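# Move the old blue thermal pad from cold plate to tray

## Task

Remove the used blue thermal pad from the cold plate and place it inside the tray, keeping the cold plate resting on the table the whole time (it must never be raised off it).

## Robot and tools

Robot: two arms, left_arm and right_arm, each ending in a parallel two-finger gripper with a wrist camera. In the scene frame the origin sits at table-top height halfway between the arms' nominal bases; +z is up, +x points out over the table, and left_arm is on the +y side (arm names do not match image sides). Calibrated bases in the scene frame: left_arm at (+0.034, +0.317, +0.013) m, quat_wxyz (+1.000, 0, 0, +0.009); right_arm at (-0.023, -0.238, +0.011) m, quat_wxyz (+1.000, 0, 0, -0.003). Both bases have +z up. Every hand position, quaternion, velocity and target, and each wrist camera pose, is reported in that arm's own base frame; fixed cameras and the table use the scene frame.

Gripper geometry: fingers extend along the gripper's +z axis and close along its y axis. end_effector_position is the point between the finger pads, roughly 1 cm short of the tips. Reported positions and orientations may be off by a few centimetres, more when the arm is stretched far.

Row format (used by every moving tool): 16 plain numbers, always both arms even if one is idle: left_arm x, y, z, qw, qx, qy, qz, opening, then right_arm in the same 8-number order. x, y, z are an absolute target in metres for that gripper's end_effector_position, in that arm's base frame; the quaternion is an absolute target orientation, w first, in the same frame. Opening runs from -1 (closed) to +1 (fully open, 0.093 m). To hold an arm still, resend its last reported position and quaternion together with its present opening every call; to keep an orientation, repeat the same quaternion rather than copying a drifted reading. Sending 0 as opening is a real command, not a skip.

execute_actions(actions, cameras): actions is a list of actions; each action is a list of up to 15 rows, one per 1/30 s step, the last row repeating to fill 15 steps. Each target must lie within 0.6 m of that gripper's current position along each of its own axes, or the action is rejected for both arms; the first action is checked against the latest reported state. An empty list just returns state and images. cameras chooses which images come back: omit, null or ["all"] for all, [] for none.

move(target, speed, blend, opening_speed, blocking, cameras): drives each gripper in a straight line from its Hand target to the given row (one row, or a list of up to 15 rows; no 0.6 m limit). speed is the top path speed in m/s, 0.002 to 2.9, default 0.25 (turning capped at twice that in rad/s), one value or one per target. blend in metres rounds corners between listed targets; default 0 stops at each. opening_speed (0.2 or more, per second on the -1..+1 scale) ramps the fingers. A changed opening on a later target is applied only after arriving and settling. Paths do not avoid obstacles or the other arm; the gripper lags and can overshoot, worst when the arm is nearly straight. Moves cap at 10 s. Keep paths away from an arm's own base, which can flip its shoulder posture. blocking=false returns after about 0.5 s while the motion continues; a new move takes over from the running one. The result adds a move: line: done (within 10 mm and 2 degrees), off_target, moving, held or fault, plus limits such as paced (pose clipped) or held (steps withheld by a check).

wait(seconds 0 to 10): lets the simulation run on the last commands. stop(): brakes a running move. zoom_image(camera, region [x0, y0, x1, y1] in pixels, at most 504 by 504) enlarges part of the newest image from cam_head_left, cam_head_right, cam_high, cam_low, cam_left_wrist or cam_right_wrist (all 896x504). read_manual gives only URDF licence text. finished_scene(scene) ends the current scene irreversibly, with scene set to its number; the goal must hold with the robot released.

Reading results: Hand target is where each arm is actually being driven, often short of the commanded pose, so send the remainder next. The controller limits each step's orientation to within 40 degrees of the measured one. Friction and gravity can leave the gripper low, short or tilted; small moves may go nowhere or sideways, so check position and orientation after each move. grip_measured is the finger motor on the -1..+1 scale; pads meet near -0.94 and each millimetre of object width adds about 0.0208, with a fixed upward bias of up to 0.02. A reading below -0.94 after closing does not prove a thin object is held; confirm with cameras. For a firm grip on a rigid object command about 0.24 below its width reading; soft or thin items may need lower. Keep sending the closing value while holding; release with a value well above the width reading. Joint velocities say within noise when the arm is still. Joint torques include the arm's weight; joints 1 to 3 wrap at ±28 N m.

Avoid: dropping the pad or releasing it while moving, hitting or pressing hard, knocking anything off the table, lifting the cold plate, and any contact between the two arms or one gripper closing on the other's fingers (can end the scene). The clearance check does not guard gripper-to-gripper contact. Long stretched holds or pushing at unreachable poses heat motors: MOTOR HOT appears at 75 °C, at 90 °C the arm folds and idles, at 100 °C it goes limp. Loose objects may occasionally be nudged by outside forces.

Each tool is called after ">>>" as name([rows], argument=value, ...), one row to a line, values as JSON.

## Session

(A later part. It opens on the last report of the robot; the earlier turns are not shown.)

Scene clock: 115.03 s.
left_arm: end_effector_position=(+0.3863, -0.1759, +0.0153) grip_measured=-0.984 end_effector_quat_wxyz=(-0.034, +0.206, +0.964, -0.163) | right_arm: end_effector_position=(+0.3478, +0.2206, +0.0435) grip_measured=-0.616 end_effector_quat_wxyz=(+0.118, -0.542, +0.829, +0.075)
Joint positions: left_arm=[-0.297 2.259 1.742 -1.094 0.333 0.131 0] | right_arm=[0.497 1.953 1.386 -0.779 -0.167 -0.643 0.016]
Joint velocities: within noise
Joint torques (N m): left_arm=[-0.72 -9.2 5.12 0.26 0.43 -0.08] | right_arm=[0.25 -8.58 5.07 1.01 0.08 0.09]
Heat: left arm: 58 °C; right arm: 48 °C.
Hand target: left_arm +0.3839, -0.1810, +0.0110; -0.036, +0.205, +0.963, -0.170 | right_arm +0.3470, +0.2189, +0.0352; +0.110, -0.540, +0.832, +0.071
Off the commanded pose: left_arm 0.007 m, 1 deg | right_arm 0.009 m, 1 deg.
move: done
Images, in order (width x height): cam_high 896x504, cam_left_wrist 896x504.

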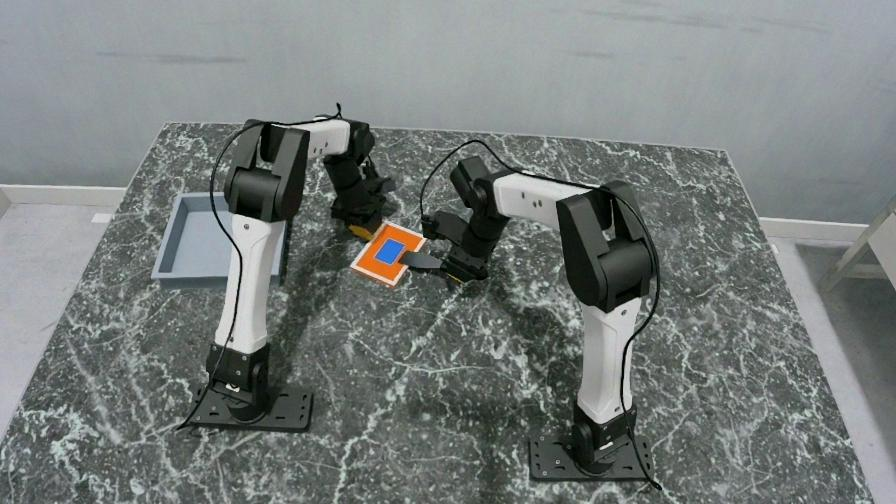

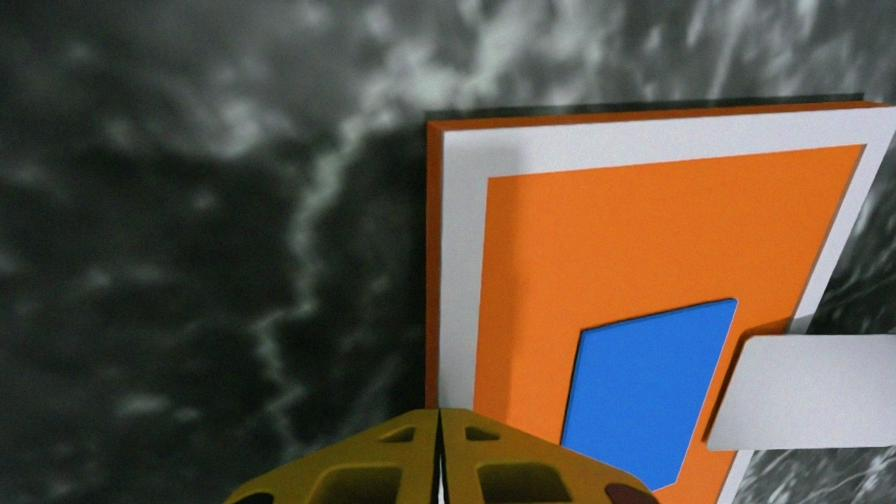

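>>> move([
  [0.384,-0.181,0.011,-0.036,0.205,0.963,-0.170,-1,0.346,0.218,0.022,0.1095,-0.54,0.8315,0.0711,-0.85],
  [0.384,-0.181,0.011,-0.036,0.205,0.963,-0.170,-1,0.352,0.232,0.018,0.1095,-0.54,0.8315,0.0711,-0.85],
  [0.384,-0.181,0.011,-0.036,0.205,0.963,-0.170,-1,0.358,0.246,0.018,0.1095,-0.54,0.8315,0.0711,-0.85],
], speed=0.03, cameras=["cam_left_wrist","cam_high"])

>>> zoom_image(camera="cam_high", region=[340, 210, 440, 300])

Scene clock: 123.53 s.
left_arm: end_effector_position=(+0.3869, -0.1759, +0.0152) grip_measured=-0.984 end_effector_quat_wxyz=(-0.032, +0.207, +0.964, -0.163) | right_arm: end_effector_position=(+0.3483, +0.2288, +0.0193) grip_measured=-0.620 end_effector_quat_wxyz=(+0.088, -0.536, +0.837, +0.064)
Joint positions: left_arm=[-0.297 2.259 1.742 -1.091 0.332 0.131 0] | right_arm=[0.526 2.043 1.43 -0.786 -0.136 -0.602 0.015]
Joint velocities: within noise
Joint torques (N m): left_arm=[-0.65 -9.32 5.46 0.34 0.41 -0.09] | right_arm=[1.84 -8.32 7.95 1.33 -0.15 0.14]
Heat: left arm: 59 °C; right arm: 47 °C.
Hand target: left_arm +0.3839, -0.1810, +0.0110; -0.036, +0.205, +0.963, -0.170 | right_arm +0.3571, +0.2456, +0.0186; +0.109, -0.540, +0.831, +0.071
Off the commanded pose: left_arm 0.007 m, 1 deg | right_arm 0.020 m, 3 deg.
move: off_target (right_arm)
Images, in order (width x height): cam_high 896x504, cam_left_wrist 896x504.

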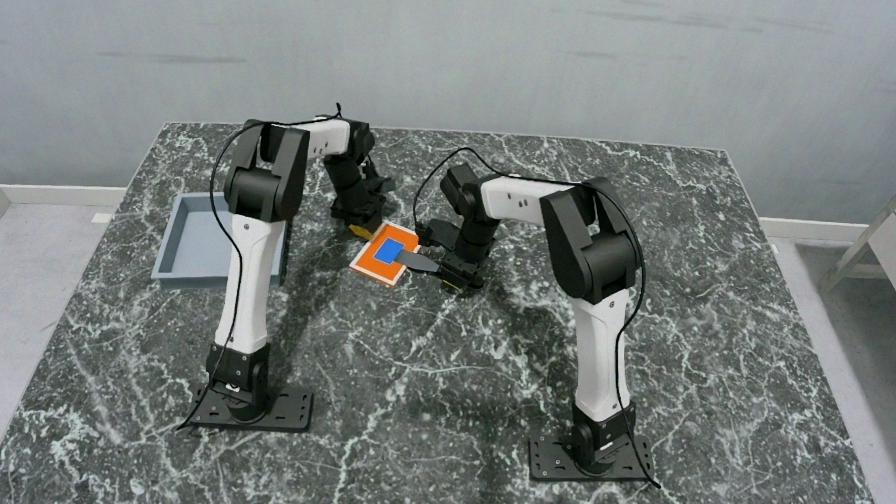

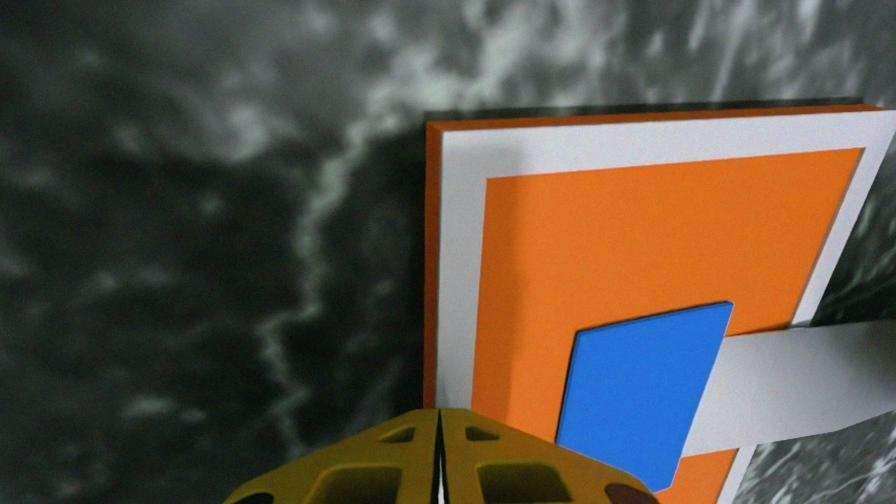

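Scaled by 5.040 from the camera's 896x504 image, which has a finer 1280x720 frame.

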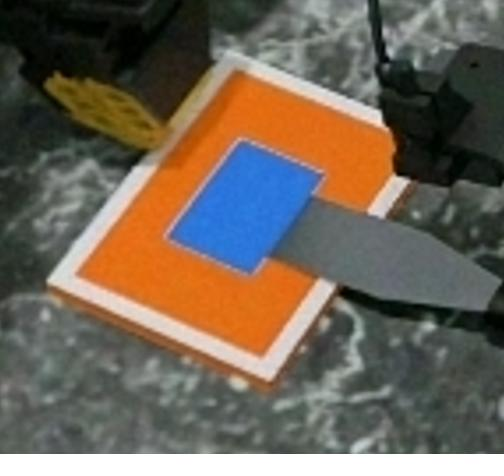

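>>> move([
  [0.384,-0.181,0.011,-0.036,0.205,0.963,-0.170,-1,0.362,0.255,0.014,0.1095,-0.54,0.8315,0.0711,-0.85],
  [0.384,-0.181,0.011,-0.036,0.205,0.963,-0.170,-1,0.366,0.265,0.008,0.16,-0.5246,0.8234,0.105,-0.85],
], speed=0.03, cameras=["cam_left_wrist","cam_high"])

>>> zoom_image(camera="cam_high", region=[340, 210, 440, 300])

Scene clock: 132.07 s.
left_arm: end_effector_position=(+0.3877, -0.1753, +0.0149) grip_measured=-0.984 end_effector_quat_wxyz=(-0.031, +0.207, +0.965, -0.161) | right_arm: end_effector_position=(+0.3506, +0.2362, +0.0045) grip_measured=-0.622 end_effector_quat_wxyz=(+0.100, -0.528, +0.840, +0.072)
Joint positions: left_arm=[-0.297 2.259 1.742 -1.089 0.327 0.131 0] | right_arm=[0.534 2.066 1.395 -0.701 -0.149 -0.573 0.015]
Joint velocities: within noise
Joint torques (N m): left_arm=[-0.57 -9.32 5.08 0.24 0.42 -0.04] | right_arm=[1.29 -10.51 4.79 2.33 -0.79 0.17]
Heat: left arm: 59 °C; right arm: 47 °C.
Hand target: left_arm +0.3839, -0.1810, +0.0110; -0.036, +0.205, +0.963, -0.170 | right_arm +0.3640, +0.2633, +0.0109; +0.156, -0.530, +0.827, +0.105
Off the commanded pose: left_arm 0.008 m, 1 deg | right_arm 0.033 m, 8 deg.
move: off_target (right_arm)
Images, in order (width x height): cam_high 896x504, cam_left_wrist 896x504.

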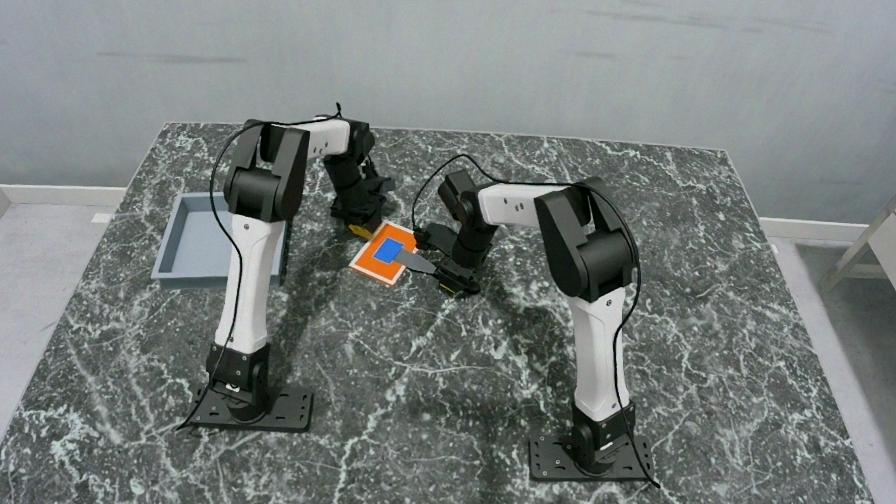

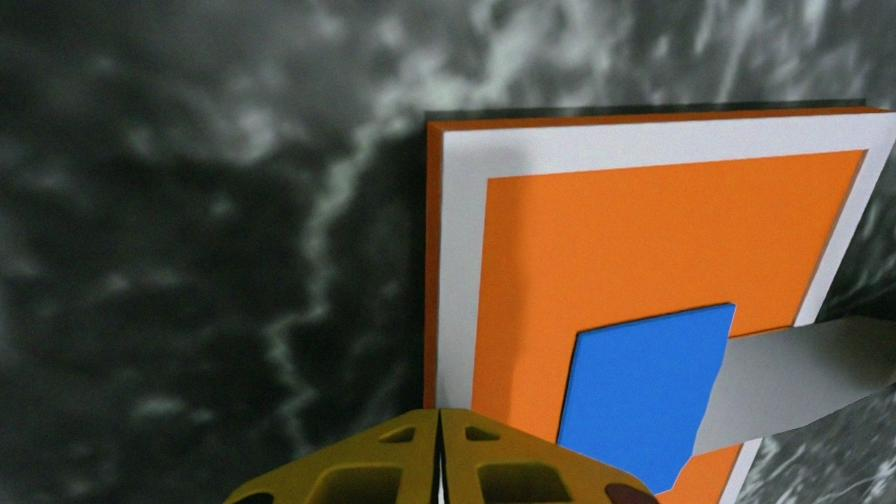

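Scaled by 5.040 from the camera's 896x504 image, which has a finer 1280x720 frame.

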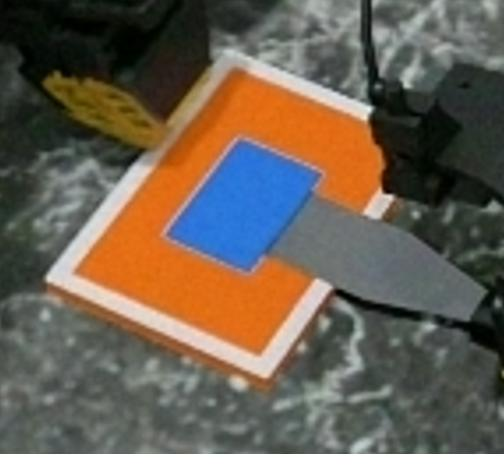

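>>> move([
  [0.384,-0.181,0.011,-0.036,0.205,0.963,-0.170,-1,0.358,0.248,0.024,0.1095,-0.54,0.8315,0.0711,-0.85],
  [0.384,-0.181,0.011,-0.036,0.205,0.963,-0.170,-1,0.366,0.268,0.024,0.1095,-0.54,0.8315,0.0711,-0.85],
], speed=0.03, cameras=["cam_left_wrist","cam_high"])

>>> zoom_image(camera="cam_high", region=[340, 210, 440, 300])

Scene clock: 139.70 s.
left_arm: end_effector_position=(+0.3877, -0.1753, +0.0149) grip_measured=-0.984 end_effector_quat_wxyz=(-0.031, +0.207, +0.965, -0.161) | right_arm: end_effector_position=(+0.3507, +0.2383, +0.0217) grip_measured=-0.622 end_effector_quat_wxyz=(+0.066, -0.532, +0.843, +0.052)
Joint positions: left_arm=[-0.297 2.259 1.742 -1.089 0.327 0.131 0] | right_arm=[0.555 2.099 1.534 -0.875 -0.105 -0.563 0.015]
Joint velocities: within noise
Joint torques (N m): left_arm=[-0.68 -9.18 5.11 0.3 0.47 -0.03] | right_arm=[2.4 -9.13 8.64 1.63 -0.42 0.1]
Heat: left arm: 60 °C; right arm: 47 °C.
Hand target: left_arm +0.3839, -0.1810, +0.0110; -0.036, +0.205, +0.963, -0.170 | right_arm +0.3639, +0.2668, +0.0258; +0.109, -0.541, +0.831, +0.072
Off the commanded pose: left_arm 0.008 m, 1 deg | right_arm 0.033 m, 6 deg.
move: off_target (right_arm)
Images, in order (width x height): cam_high 896x504, cam_left_wrist 896x504.

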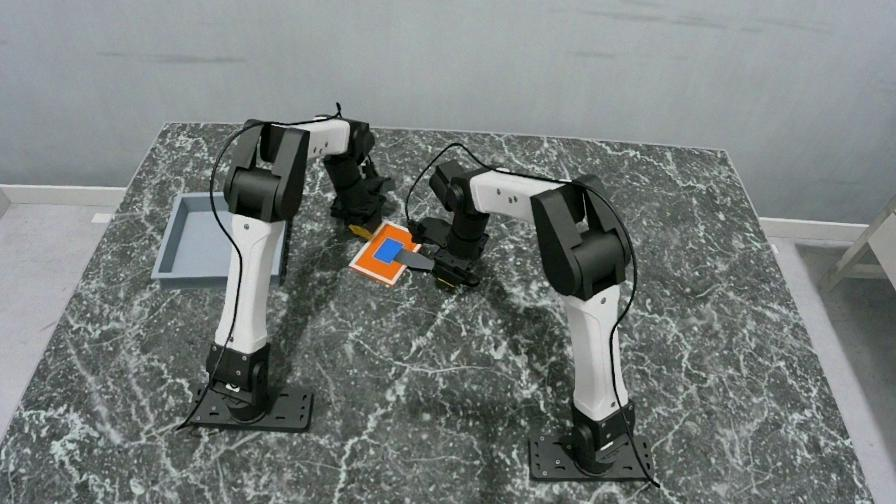

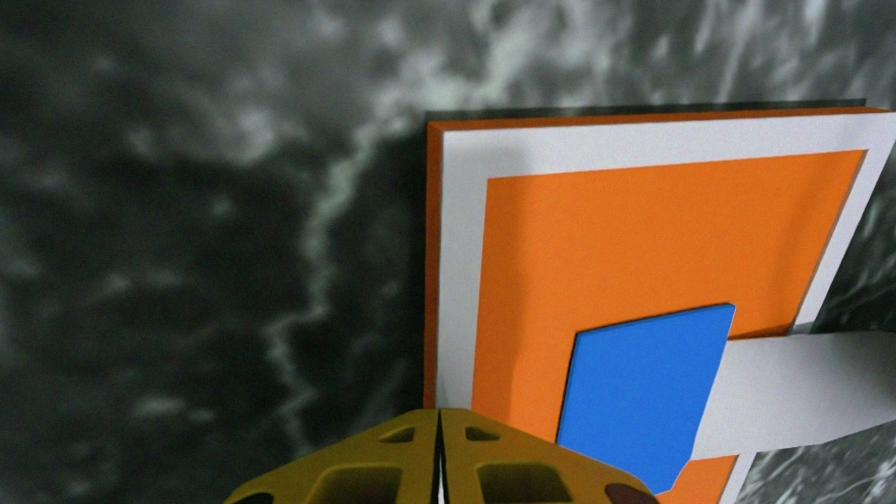

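Scaled by 5.040 from the camera's 896x504 image, which has a finer 1280x720 frame.

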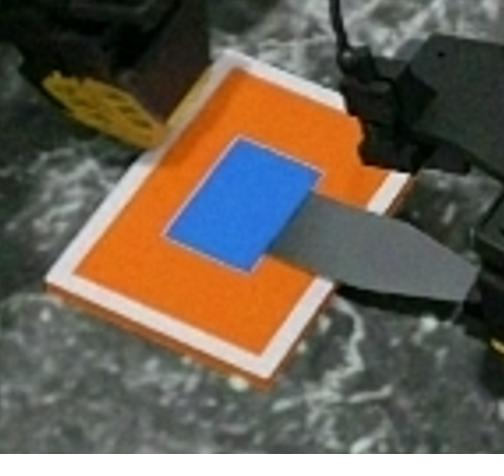

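>>> move([
  [0.384,-0.181,0.011,-0.036,0.205,0.963,-0.170,-1,0.374,0.288,0.024,0.1095,-0.54,0.8315,0.0711,-0.85],
  [0.384,-0.181,0.011,-0.036,0.205,0.963,-0.170,-1,0.380,0.300,0.020,0.13,-0.533,0.829,0.087,-0.85],
], speed=0.03, cameras=["cam_left_wrist","cam_high"])

>>> zoom_image(camera="cam_high", region=[340, 210, 440, 300])

Scene clock: 147.47 s.
left_arm: end_effector_position=(+0.3900, -0.1723, +0.0145) grip_measured=-0.984 end_effector_quat_wxyz=(-0.028, +0.205, +0.966, -0.157) | right_arm: end_effector_position=(+0.3507, +0.2455, +0.0205) grip_measured=-0.622 end_effector_quat_wxyz=(+0.040, -0.523, +0.850, +0.043)
Joint positions: left_arm=[-0.292 2.259 1.742 -1.084 0.319 0.131 0] | right_arm=[0.577 2.157 1.627 -0.958 -0.085 -0.523 0.015]
Joint velocities: within noise
Joint torques (N m): left_arm=[-1.31 -9.21 5.24 0.25 0.55 -0.08] | right_arm=[3.21 -9.2 8.66 2.58 -0.89 0.07]
Heat: left arm: 60 °C; right arm: 48 °C.
Hand target: left_arm +0.3840, -0.1808, +0.0110; -0.036, +0.205, +0.963, -0.170 | right_arm +0.3737, +0.2955, +0.0272; +0.125, -0.537, +0.829, +0.087
Off the commanded pose: left_arm 0.011 m, 2 deg | right_arm 0.062 m, 12 deg.
move: off_target (left_arm, right_arm)
Images, in order (width x height): cam_high 896x504, cam_left_wrist 896x504.

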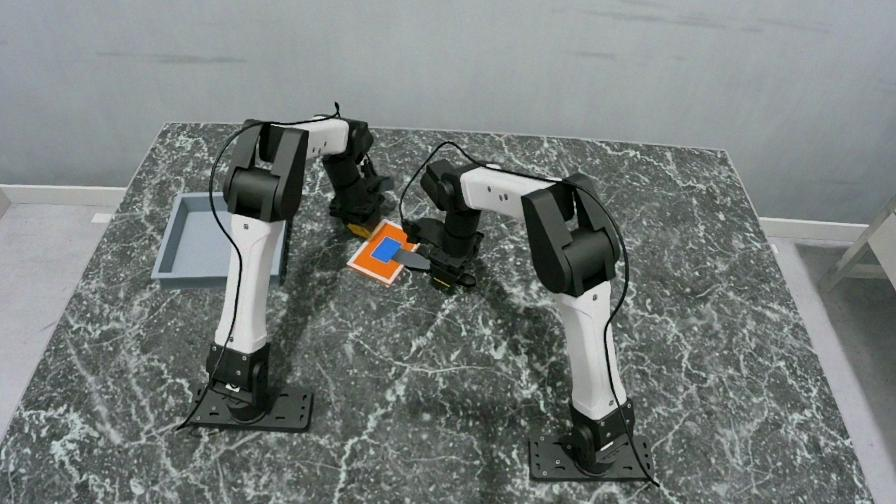

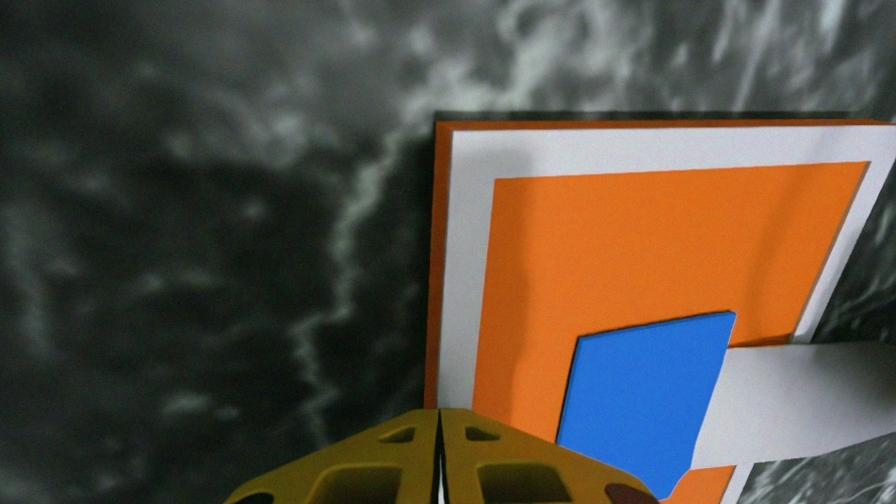

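Scaled by 5.040 from the camera's 896x504 image, which has a finer 1280x720 frame.

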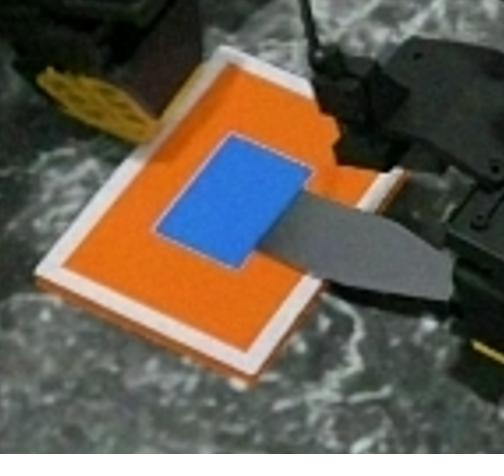

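>>> move([
  [0.380,-0.188,0.010,-0.036,0.205,0.963,-0.170,-1,0.364,0.262,0.004,0.16,-0.5246,0.8234,0.105,-0.85],
  [0.378,-0.192,0.010,-0.036,0.205,0.963,-0.170,-1,0.378,0.294,0.010,0.16,-0.5246,0.8234,0.105,-0.85],
], speed=0.04, cameras=["cam_left_wrist","cam_high"])

>>> zoom_image(camera="cam_high", region=[340, 210, 440, 300])

Scene clock: 160.30 s.
left_arm: end_effector_position=(+0.3903, -0.1728, +0.0142) grip_measured=-0.984 end_effector_quat_wxyz=(-0.029, +0.193, +0.968, -0.155) | right_arm: end_effector_position=(+0.3514, +0.2485, +0.0060) grip_measured=-0.622 end_effector_quat_wxyz=(+0.087, -0.517, +0.848, +0.074)
Joint positions: left_arm=[-0.294 2.259 1.742 -1.082 0.315 0.104 0] | right_arm=[0.558 2.107 1.469 -0.756 -0.146 -0.523 0.015]
Joint velocities: within noise
Joint torques (N m): left_arm=[-3.77 -10.15 3.22 0.43 0.63 -0.04] | right_arm=[2.96 -8.54 9.24 2.46 -0.7 0.11]
Heat: left arm: 61 °C; right arm: 49 °C.
Hand target: left_arm +0.3777, -0.1912, +0.0101; -0.037, +0.205, +0.963, -0.170 | right_arm +0.3730, +0.2906, +0.0153; +0.158, -0.529, +0.827, +0.106
Off the commanded pose: left_arm 0.023 m, 2 deg | right_arm 0.053 m, 10 deg.
move: off_target (left_arm, right_arm)
Images, in order (width x height): cam_high 896x504, cam_left_wrist 896x504.

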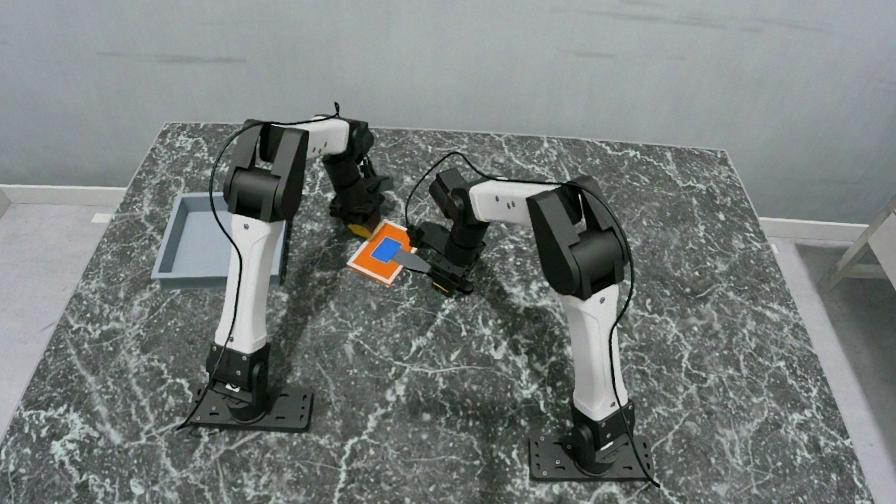

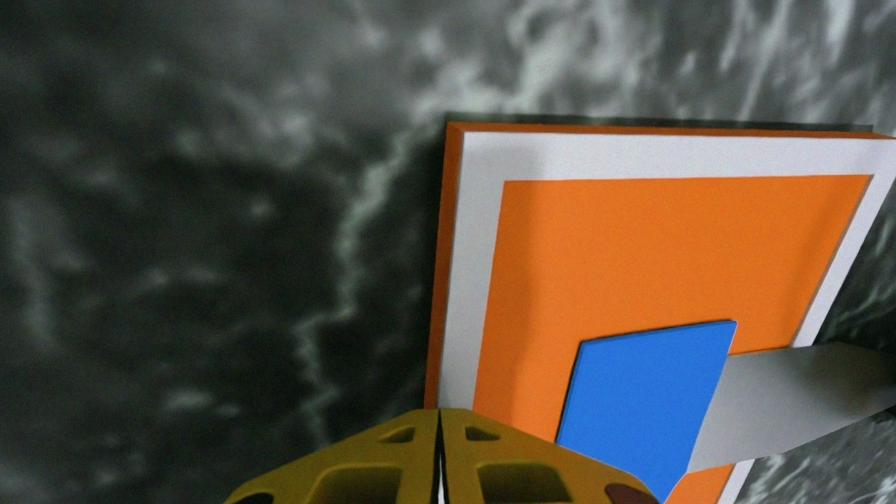

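Scaled by 5.040 from the camera's 896x504 image, which has a finer 1280x720 frame.

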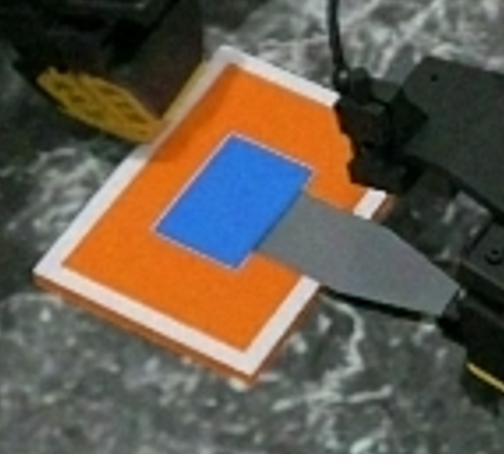

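>>> move([
  [0.380,-0.186,0.010,-0.036,0.205,0.963,-0.170,-1,0.384,0.262,0.018,0.1055,-0.582,0.802,0.077,-0.85],
  [0.380,-0.186,0.010,-0.036,0.205,0.963,-0.170,-1,0.358,0.284,0.018,0.113,-0.495,0.858,0.065,-0.85],
  [0.380,-0.186,0.010,-0.036,0.205,0.963,-0.170,-1,0.388,0.270,0.018,0.1055,-0.582,0.802,0.077,-0.85],
  [0.380,-0.186,0.010,-0.036,0.205,0.963,-0.170,-1,0.362,0.292,0.018,0.113,-0.495,0.858,0.065,-0.85],
], speed=0.06, cameras=["cam_left_wrist","cam_high"])

>>> zoom_image(camera="cam_high", region=[340, 210, 440, 300])

Scene clock: 181.03 s.
left_arm: end_effector_position=(+0.3903, -0.1728, +0.0142) grip_measured=-0.984 end_effector_quat_wxyz=(-0.029, +0.193, +0.968, -0.155) | right_arm: end_effector_position=(+0.3488, +0.2620, +0.0046) grip_measured=-0.623 end_effector_quat_wxyz=(+0.050, -0.490, +0.869, +0.040)
Joint positions: left_arm=[-0.294 2.259 1.742 -1.082 0.315 0.104 0] | right_arm=[0.618 2.184 1.604 -0.882 -0.069 -0.406 0.015]
Joint velocities: within noise
Joint torques (N m): left_arm=[-2.35 -10.06 3.19 0.38 0.58 0.08] | right_arm=[2.3 -14.17 5.42 1.84 -0.36 0.11]
Heat: left arm: 62 °C; right arm: 49 °C.
Hand target: left_arm +0.3799, -0.1856, +0.0101; -0.037, +0.205, +0.963, -0.170 | right_arm +0.3602, +0.2908, +0.0204; +0.110, -0.497, +0.858, +0.066
Off the commanded pose: left_arm 0.017 m, 2 deg | right_arm 0.035 m, 8 deg.
move: off_target (left_arm, right_arm)
Images, in order (width x height): cam_high 896x504, cam_left_wrist 896x504.

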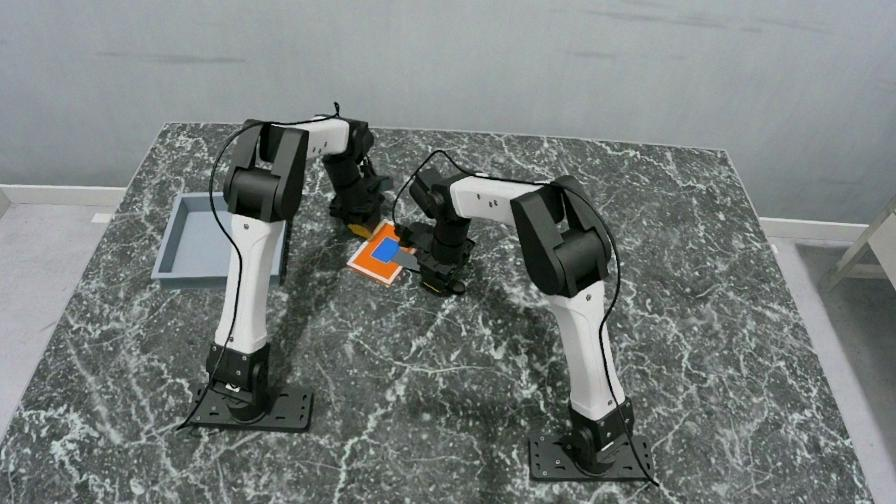

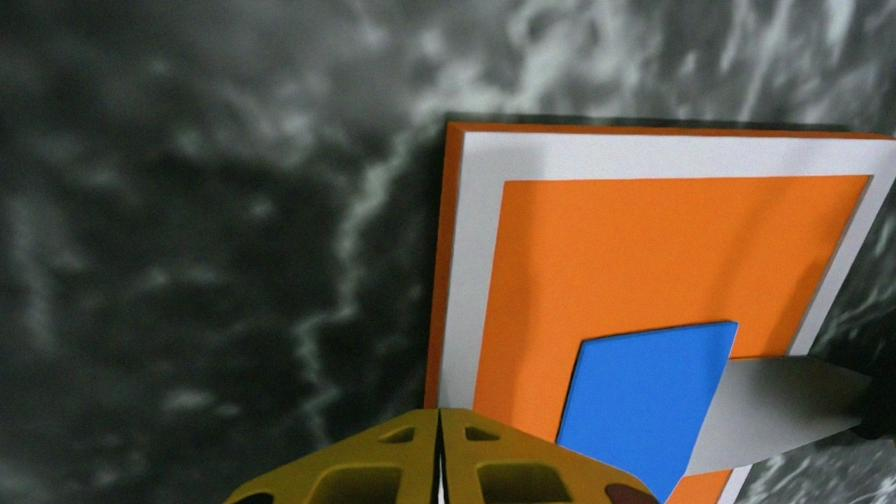

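Scaled by 5.040 from the camera's 896x504 image, which has a finer 1280x720 frame.

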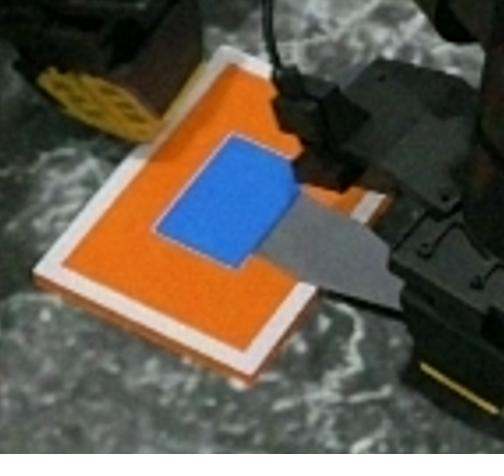

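>>> move([
  [0.380,-0.186,0.010,-0.036,0.205,0.963,-0.170,-1,0.390,0.282,0.018,0.1055,-0.582,0.802,0.077,-0.85],
  [0.380,-0.186,0.010,-0.036,0.205,0.963,-0.170,-1,0.364,0.304,0.018,0.113,-0.495,0.858,0.065,-0.85],
  [0.380,-0.186,0.010,-0.036,0.205,0.963,-0.170,-1,0.396,0.292,0.018,0.1055,-0.582,0.802,0.077,-0.85],
  [0.380,-0.186,0.010,-0.036,0.205,0.963,-0.170,-1,0.378,0.304,0.018,0.1095,-0.54,0.8315,0.0711,-0.85],
], speed=0.06, cameras=["cam_left_wrist","cam_high","cam_right_wrist"])

>>> zoom_image(camera="cam_high", region=[340, 210, 440, 300])

Scene clock: 193.27 s.
left_arm: end_effector_position=(+0.3911, -0.1723, +0.0143) grip_measured=-0.984 end_effector_quat_wxyz=(-0.027, +0.193, +0.969, -0.153) | right_arm: end_effector_position=(+0.3624, +0.2624, +0.0049) grip_measured=-0.623 end_effector_quat_wxyz=(+0.030, -0.531, +0.846, +0.038)
Joint positions: left_arm=[-0.294 2.259 1.742 -1.08 0.311 0.104 0] | right_arm=[0.599 2.268 1.748 -0.988 -0.073 -0.519 0.015]
Joint velocities: within noise
Joint torques (N m): left_arm=[-2.25 -10.03 3.49 0.31 0.63 0.06] | right_arm=[3.1 -14.75 5.65 2.06 -0.62 0.12]
Heat: left arm: 63 °C; right arm: 49 °C.
Hand target: left_arm +0.3799, -0.1855, +0.0102; -0.037, +0.205, +0.963, -0.170 | right_arm +0.3749, +0.3019, +0.0219; +0.105, -0.542, +0.830, +0.072
Off the commanded pose: left_arm 0.018 m, 3 deg | right_arm 0.046 m, 10 deg.
move: off_target (left_arm, right_arm)
Images, in order (width x height): cam_high 896x504, cam_left_wrist 896x504, cam_right_wrist 896x504.

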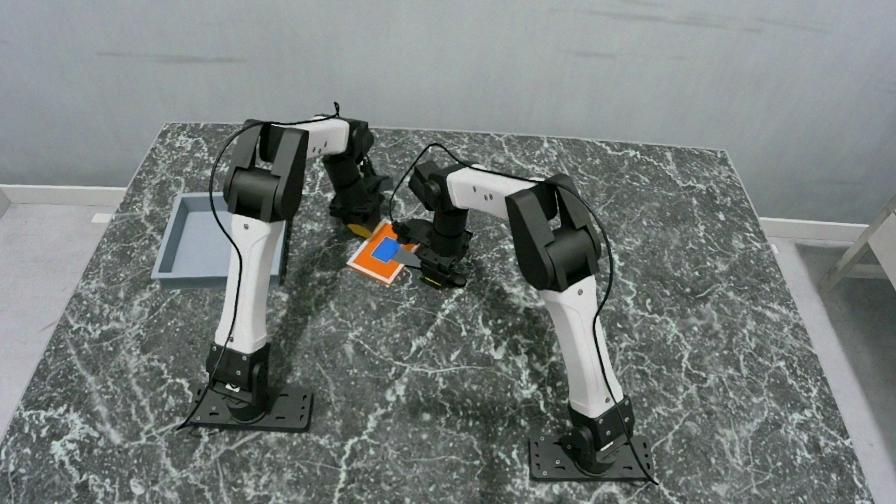

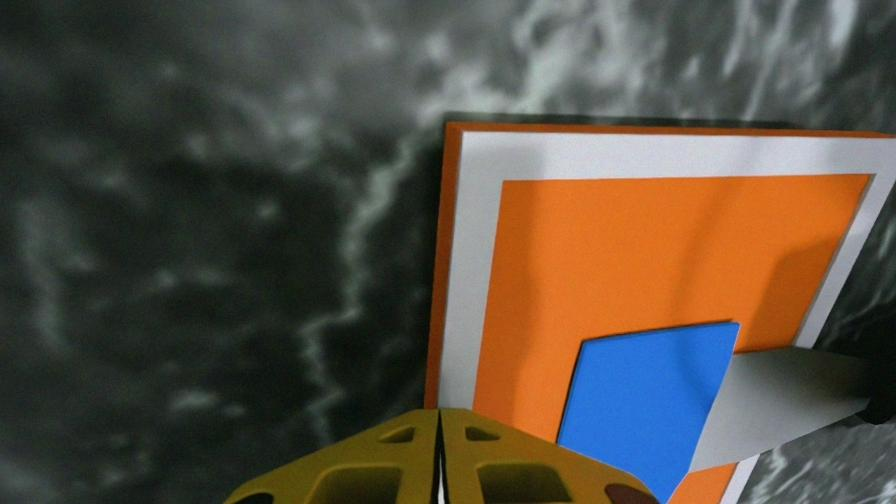

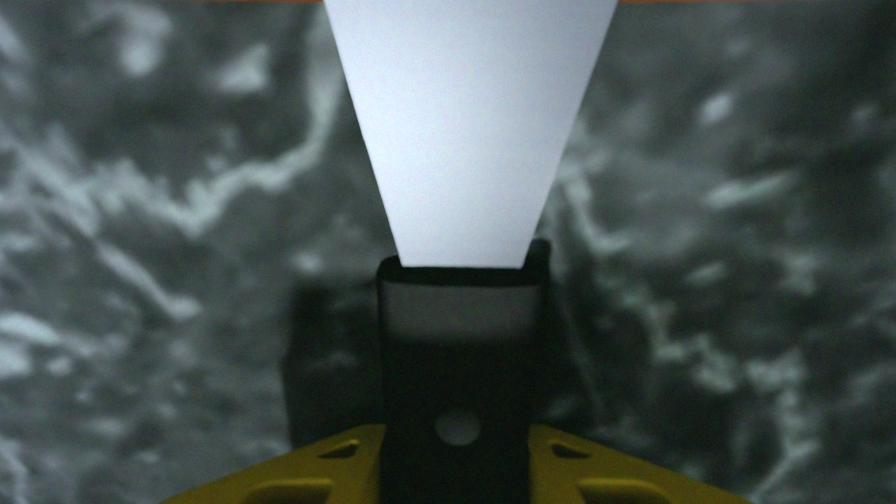

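Scaled by 5.040 from the camera's 896x504 image, which has a finer 1280x720 frame.

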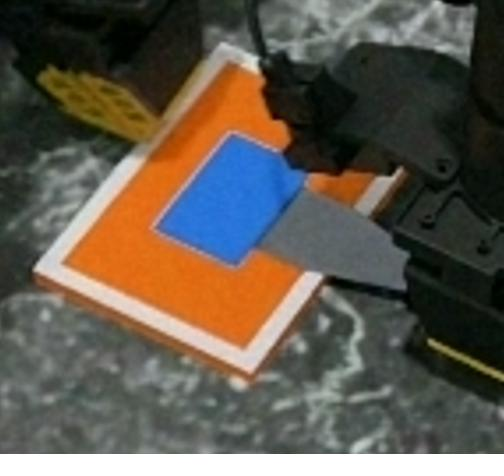

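>>> move([
  [0.392,-0.165,0.016,-0.036,0.205,0.963,-0.170,-1,0.35,0.245,0.014,0.1095,-0.54,0.8315,0.0711,-1],
  [0.392,-0.150,0.03,-0.036,0.205,0.963,-0.170,-1,0.325,0.185,0.03,0.1095,-0.54,0.8315,0.0711,-1],
  [0.39,-0.14,0.10,-0.036,0.205,0.963,-0.170,-1,0.28,0.12,0.11,0.1095,-0.54,0.8315,0.0711,-1],
], speed=0.08)

Scene clock: 208.63 s.
left_arm: end_effector_position=(+0.3814, -0.1400, +0.0720) grip_measured=-0.984 end_effector_quat_wxyz=(-0.074, +0.198, +0.964, -0.165) | right_arm: end_effector_position=(+0.2781, +0.1158, +0.0976) grip_measured=-0.624 end_effector_quat_wxyz=(+0.086, -0.537, +0.837, +0.063)
Joint positions: left_arm=[-0.216 2.248 1.942 -1.413 0.333 0.213 0] | right_arm=[0.302 1.568 1.16 -1.029 -0.167 -0.829 0.015]
Joint velocities: within noise
Joint torques (N m): left_arm=[0.9 -13.6 9.28 -0.15 0.35 0.15] | right_arm=[-0.28 -9.17 6.69 0.68 -0.38 -0.08]
Heat: left arm: 63 °C; right arm: 52 °C.
Hand target: left_arm +0.3890, -0.1398, +0.0994; -0.036, +0.205, +0.963, -0.170 | right_arm +0.2799, +0.1199, +0.1099; +0.109, -0.540, +0.831, +0.071
Off the commanded pose: left_arm 0.029 m, 4 deg | right_arm 0.013 m, 3 deg.
move: off_target (left_arm, right_arm)

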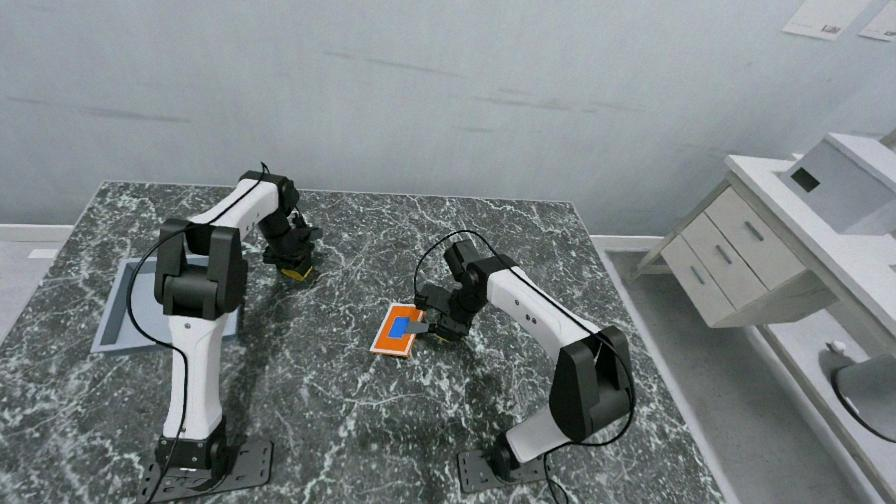

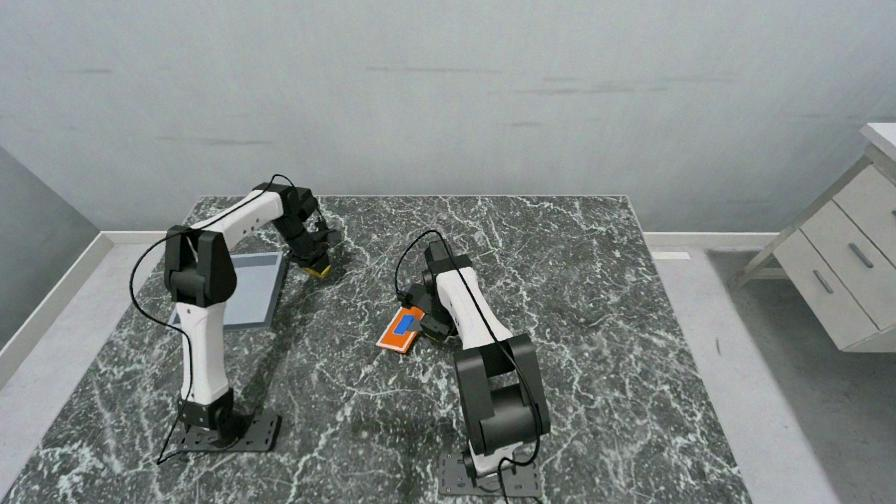

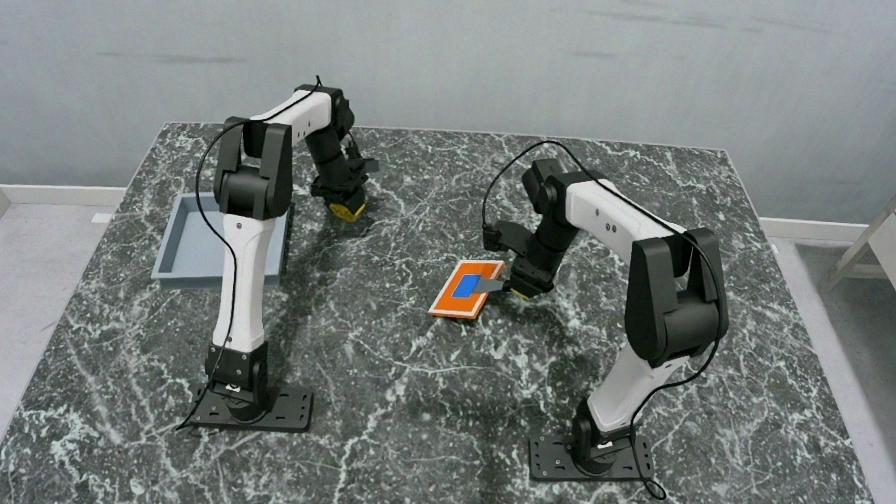

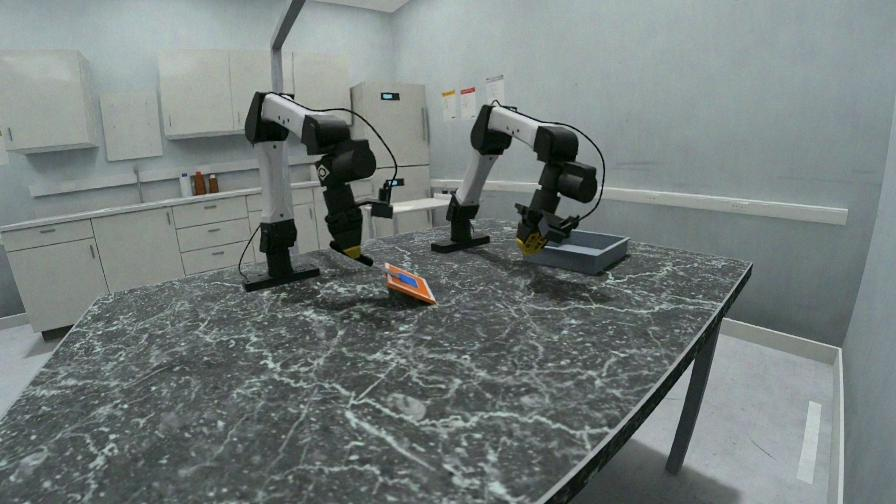

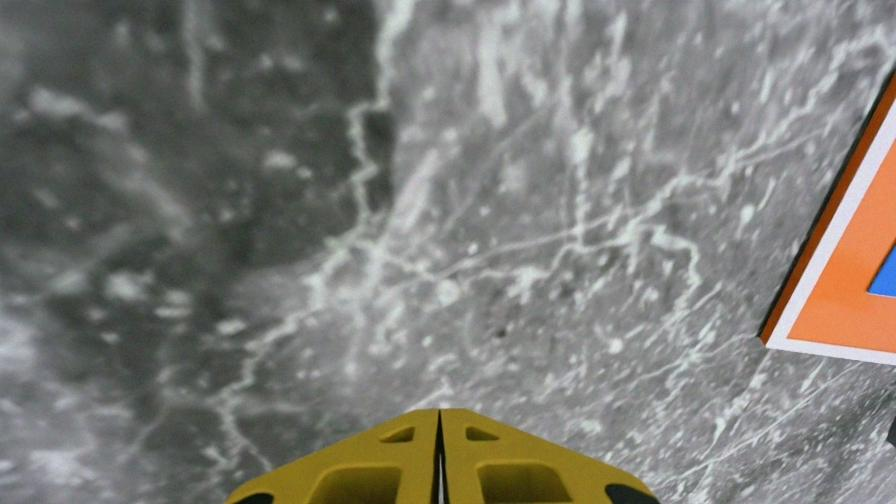

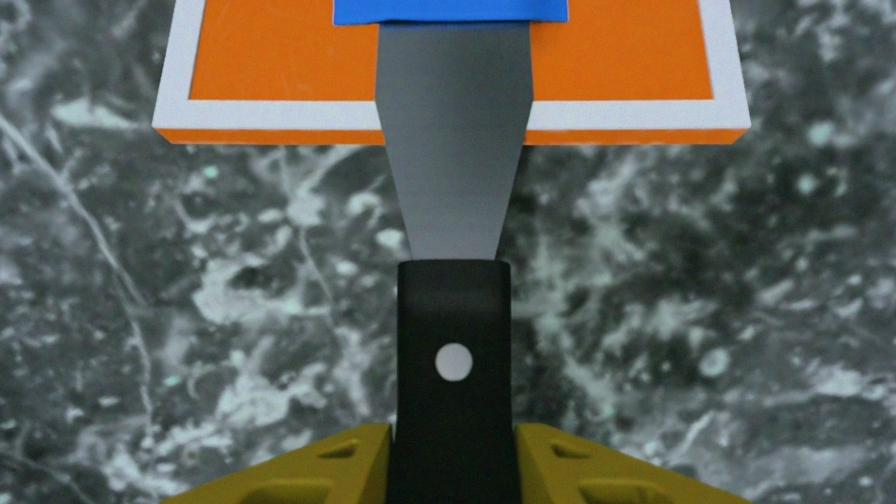

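>>> move(target=[0.39,-0.14,0.10,-0.036,0.205,0.963,-0.170,-1,0.282,0.122,0.02,0.1095,-0.54,0.8315,0.0711,-1], speed=0.12, cameras=["cam_high","cam_low","cam_right_wrist"])

Scene clock: 214.10 s.
left_arm: end_effector_position=(+0.3813, -0.1400, +0.0720) grip_measured=-0.984 end_effector_quat_wxyz=(-0.074, +0.198, +0.963, -0.165) | right_arm: end_effector_position=(+0.2798, +0.1210, +0.0244) grip_measured=-0.625 end_effector_quat_wxyz=(+0.107, -0.539, +0.832, +0.071)
Joint positions: left_arm=[-0.216 2.248 1.942 -1.414 0.333 0.214 0] | right_arm=[0.302 1.642 0.922 -0.68 -0.194 -0.831 0.015]
Joint velocities: within noise
Joint torques (N m): left_arm=[1.05 -13.57 9.28 -0.17 0.39 0.17] | right_arm=[0.14 -5.42 4.75 1.05 -0.09 0.01]
Heat: left arm: 65 °C; right arm: 51 °C.
Hand target: left_arm +0.3890, -0.1398, +0.0995; -0.036, +0.205, +0.963, -0.170 | right_arm +0.2819, +0.1220, +0.0201; +0.109, -0.540, +0.831, +0.071
Off the commanded pose: left_arm 0.029 m, 4 deg | right_arm 0.005 m, 0 deg.
move: off_target (left_arm)
Images, in order (width x height): cam_high 896x504, cam_low 896x504, cam_right_wrist 896x504.

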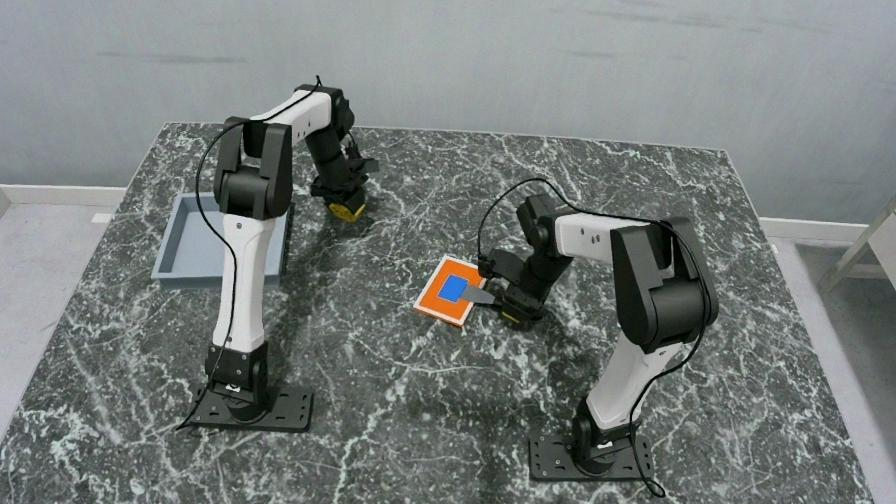

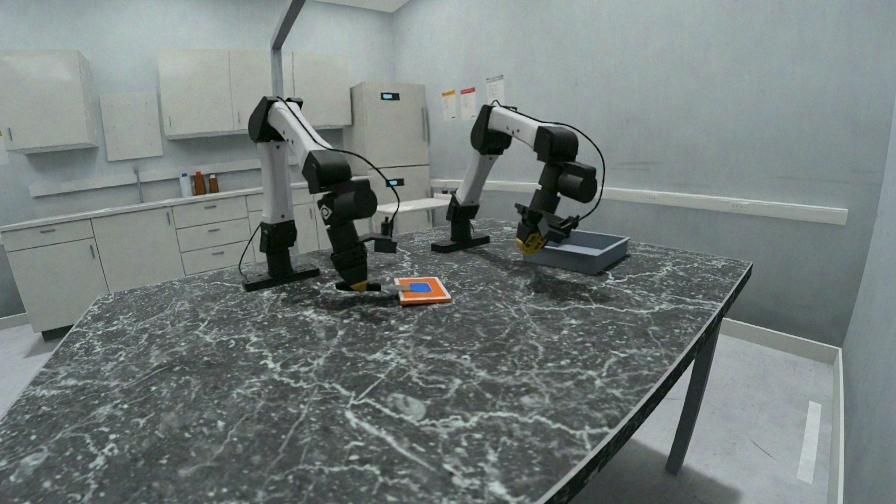

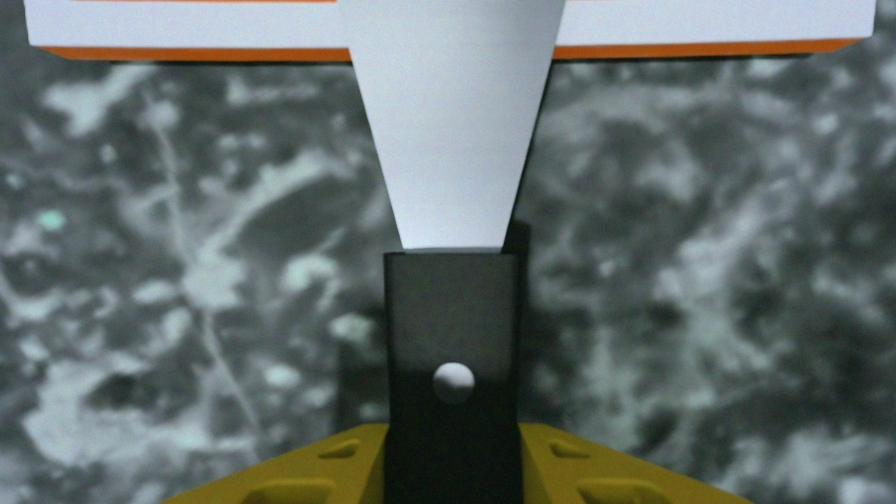

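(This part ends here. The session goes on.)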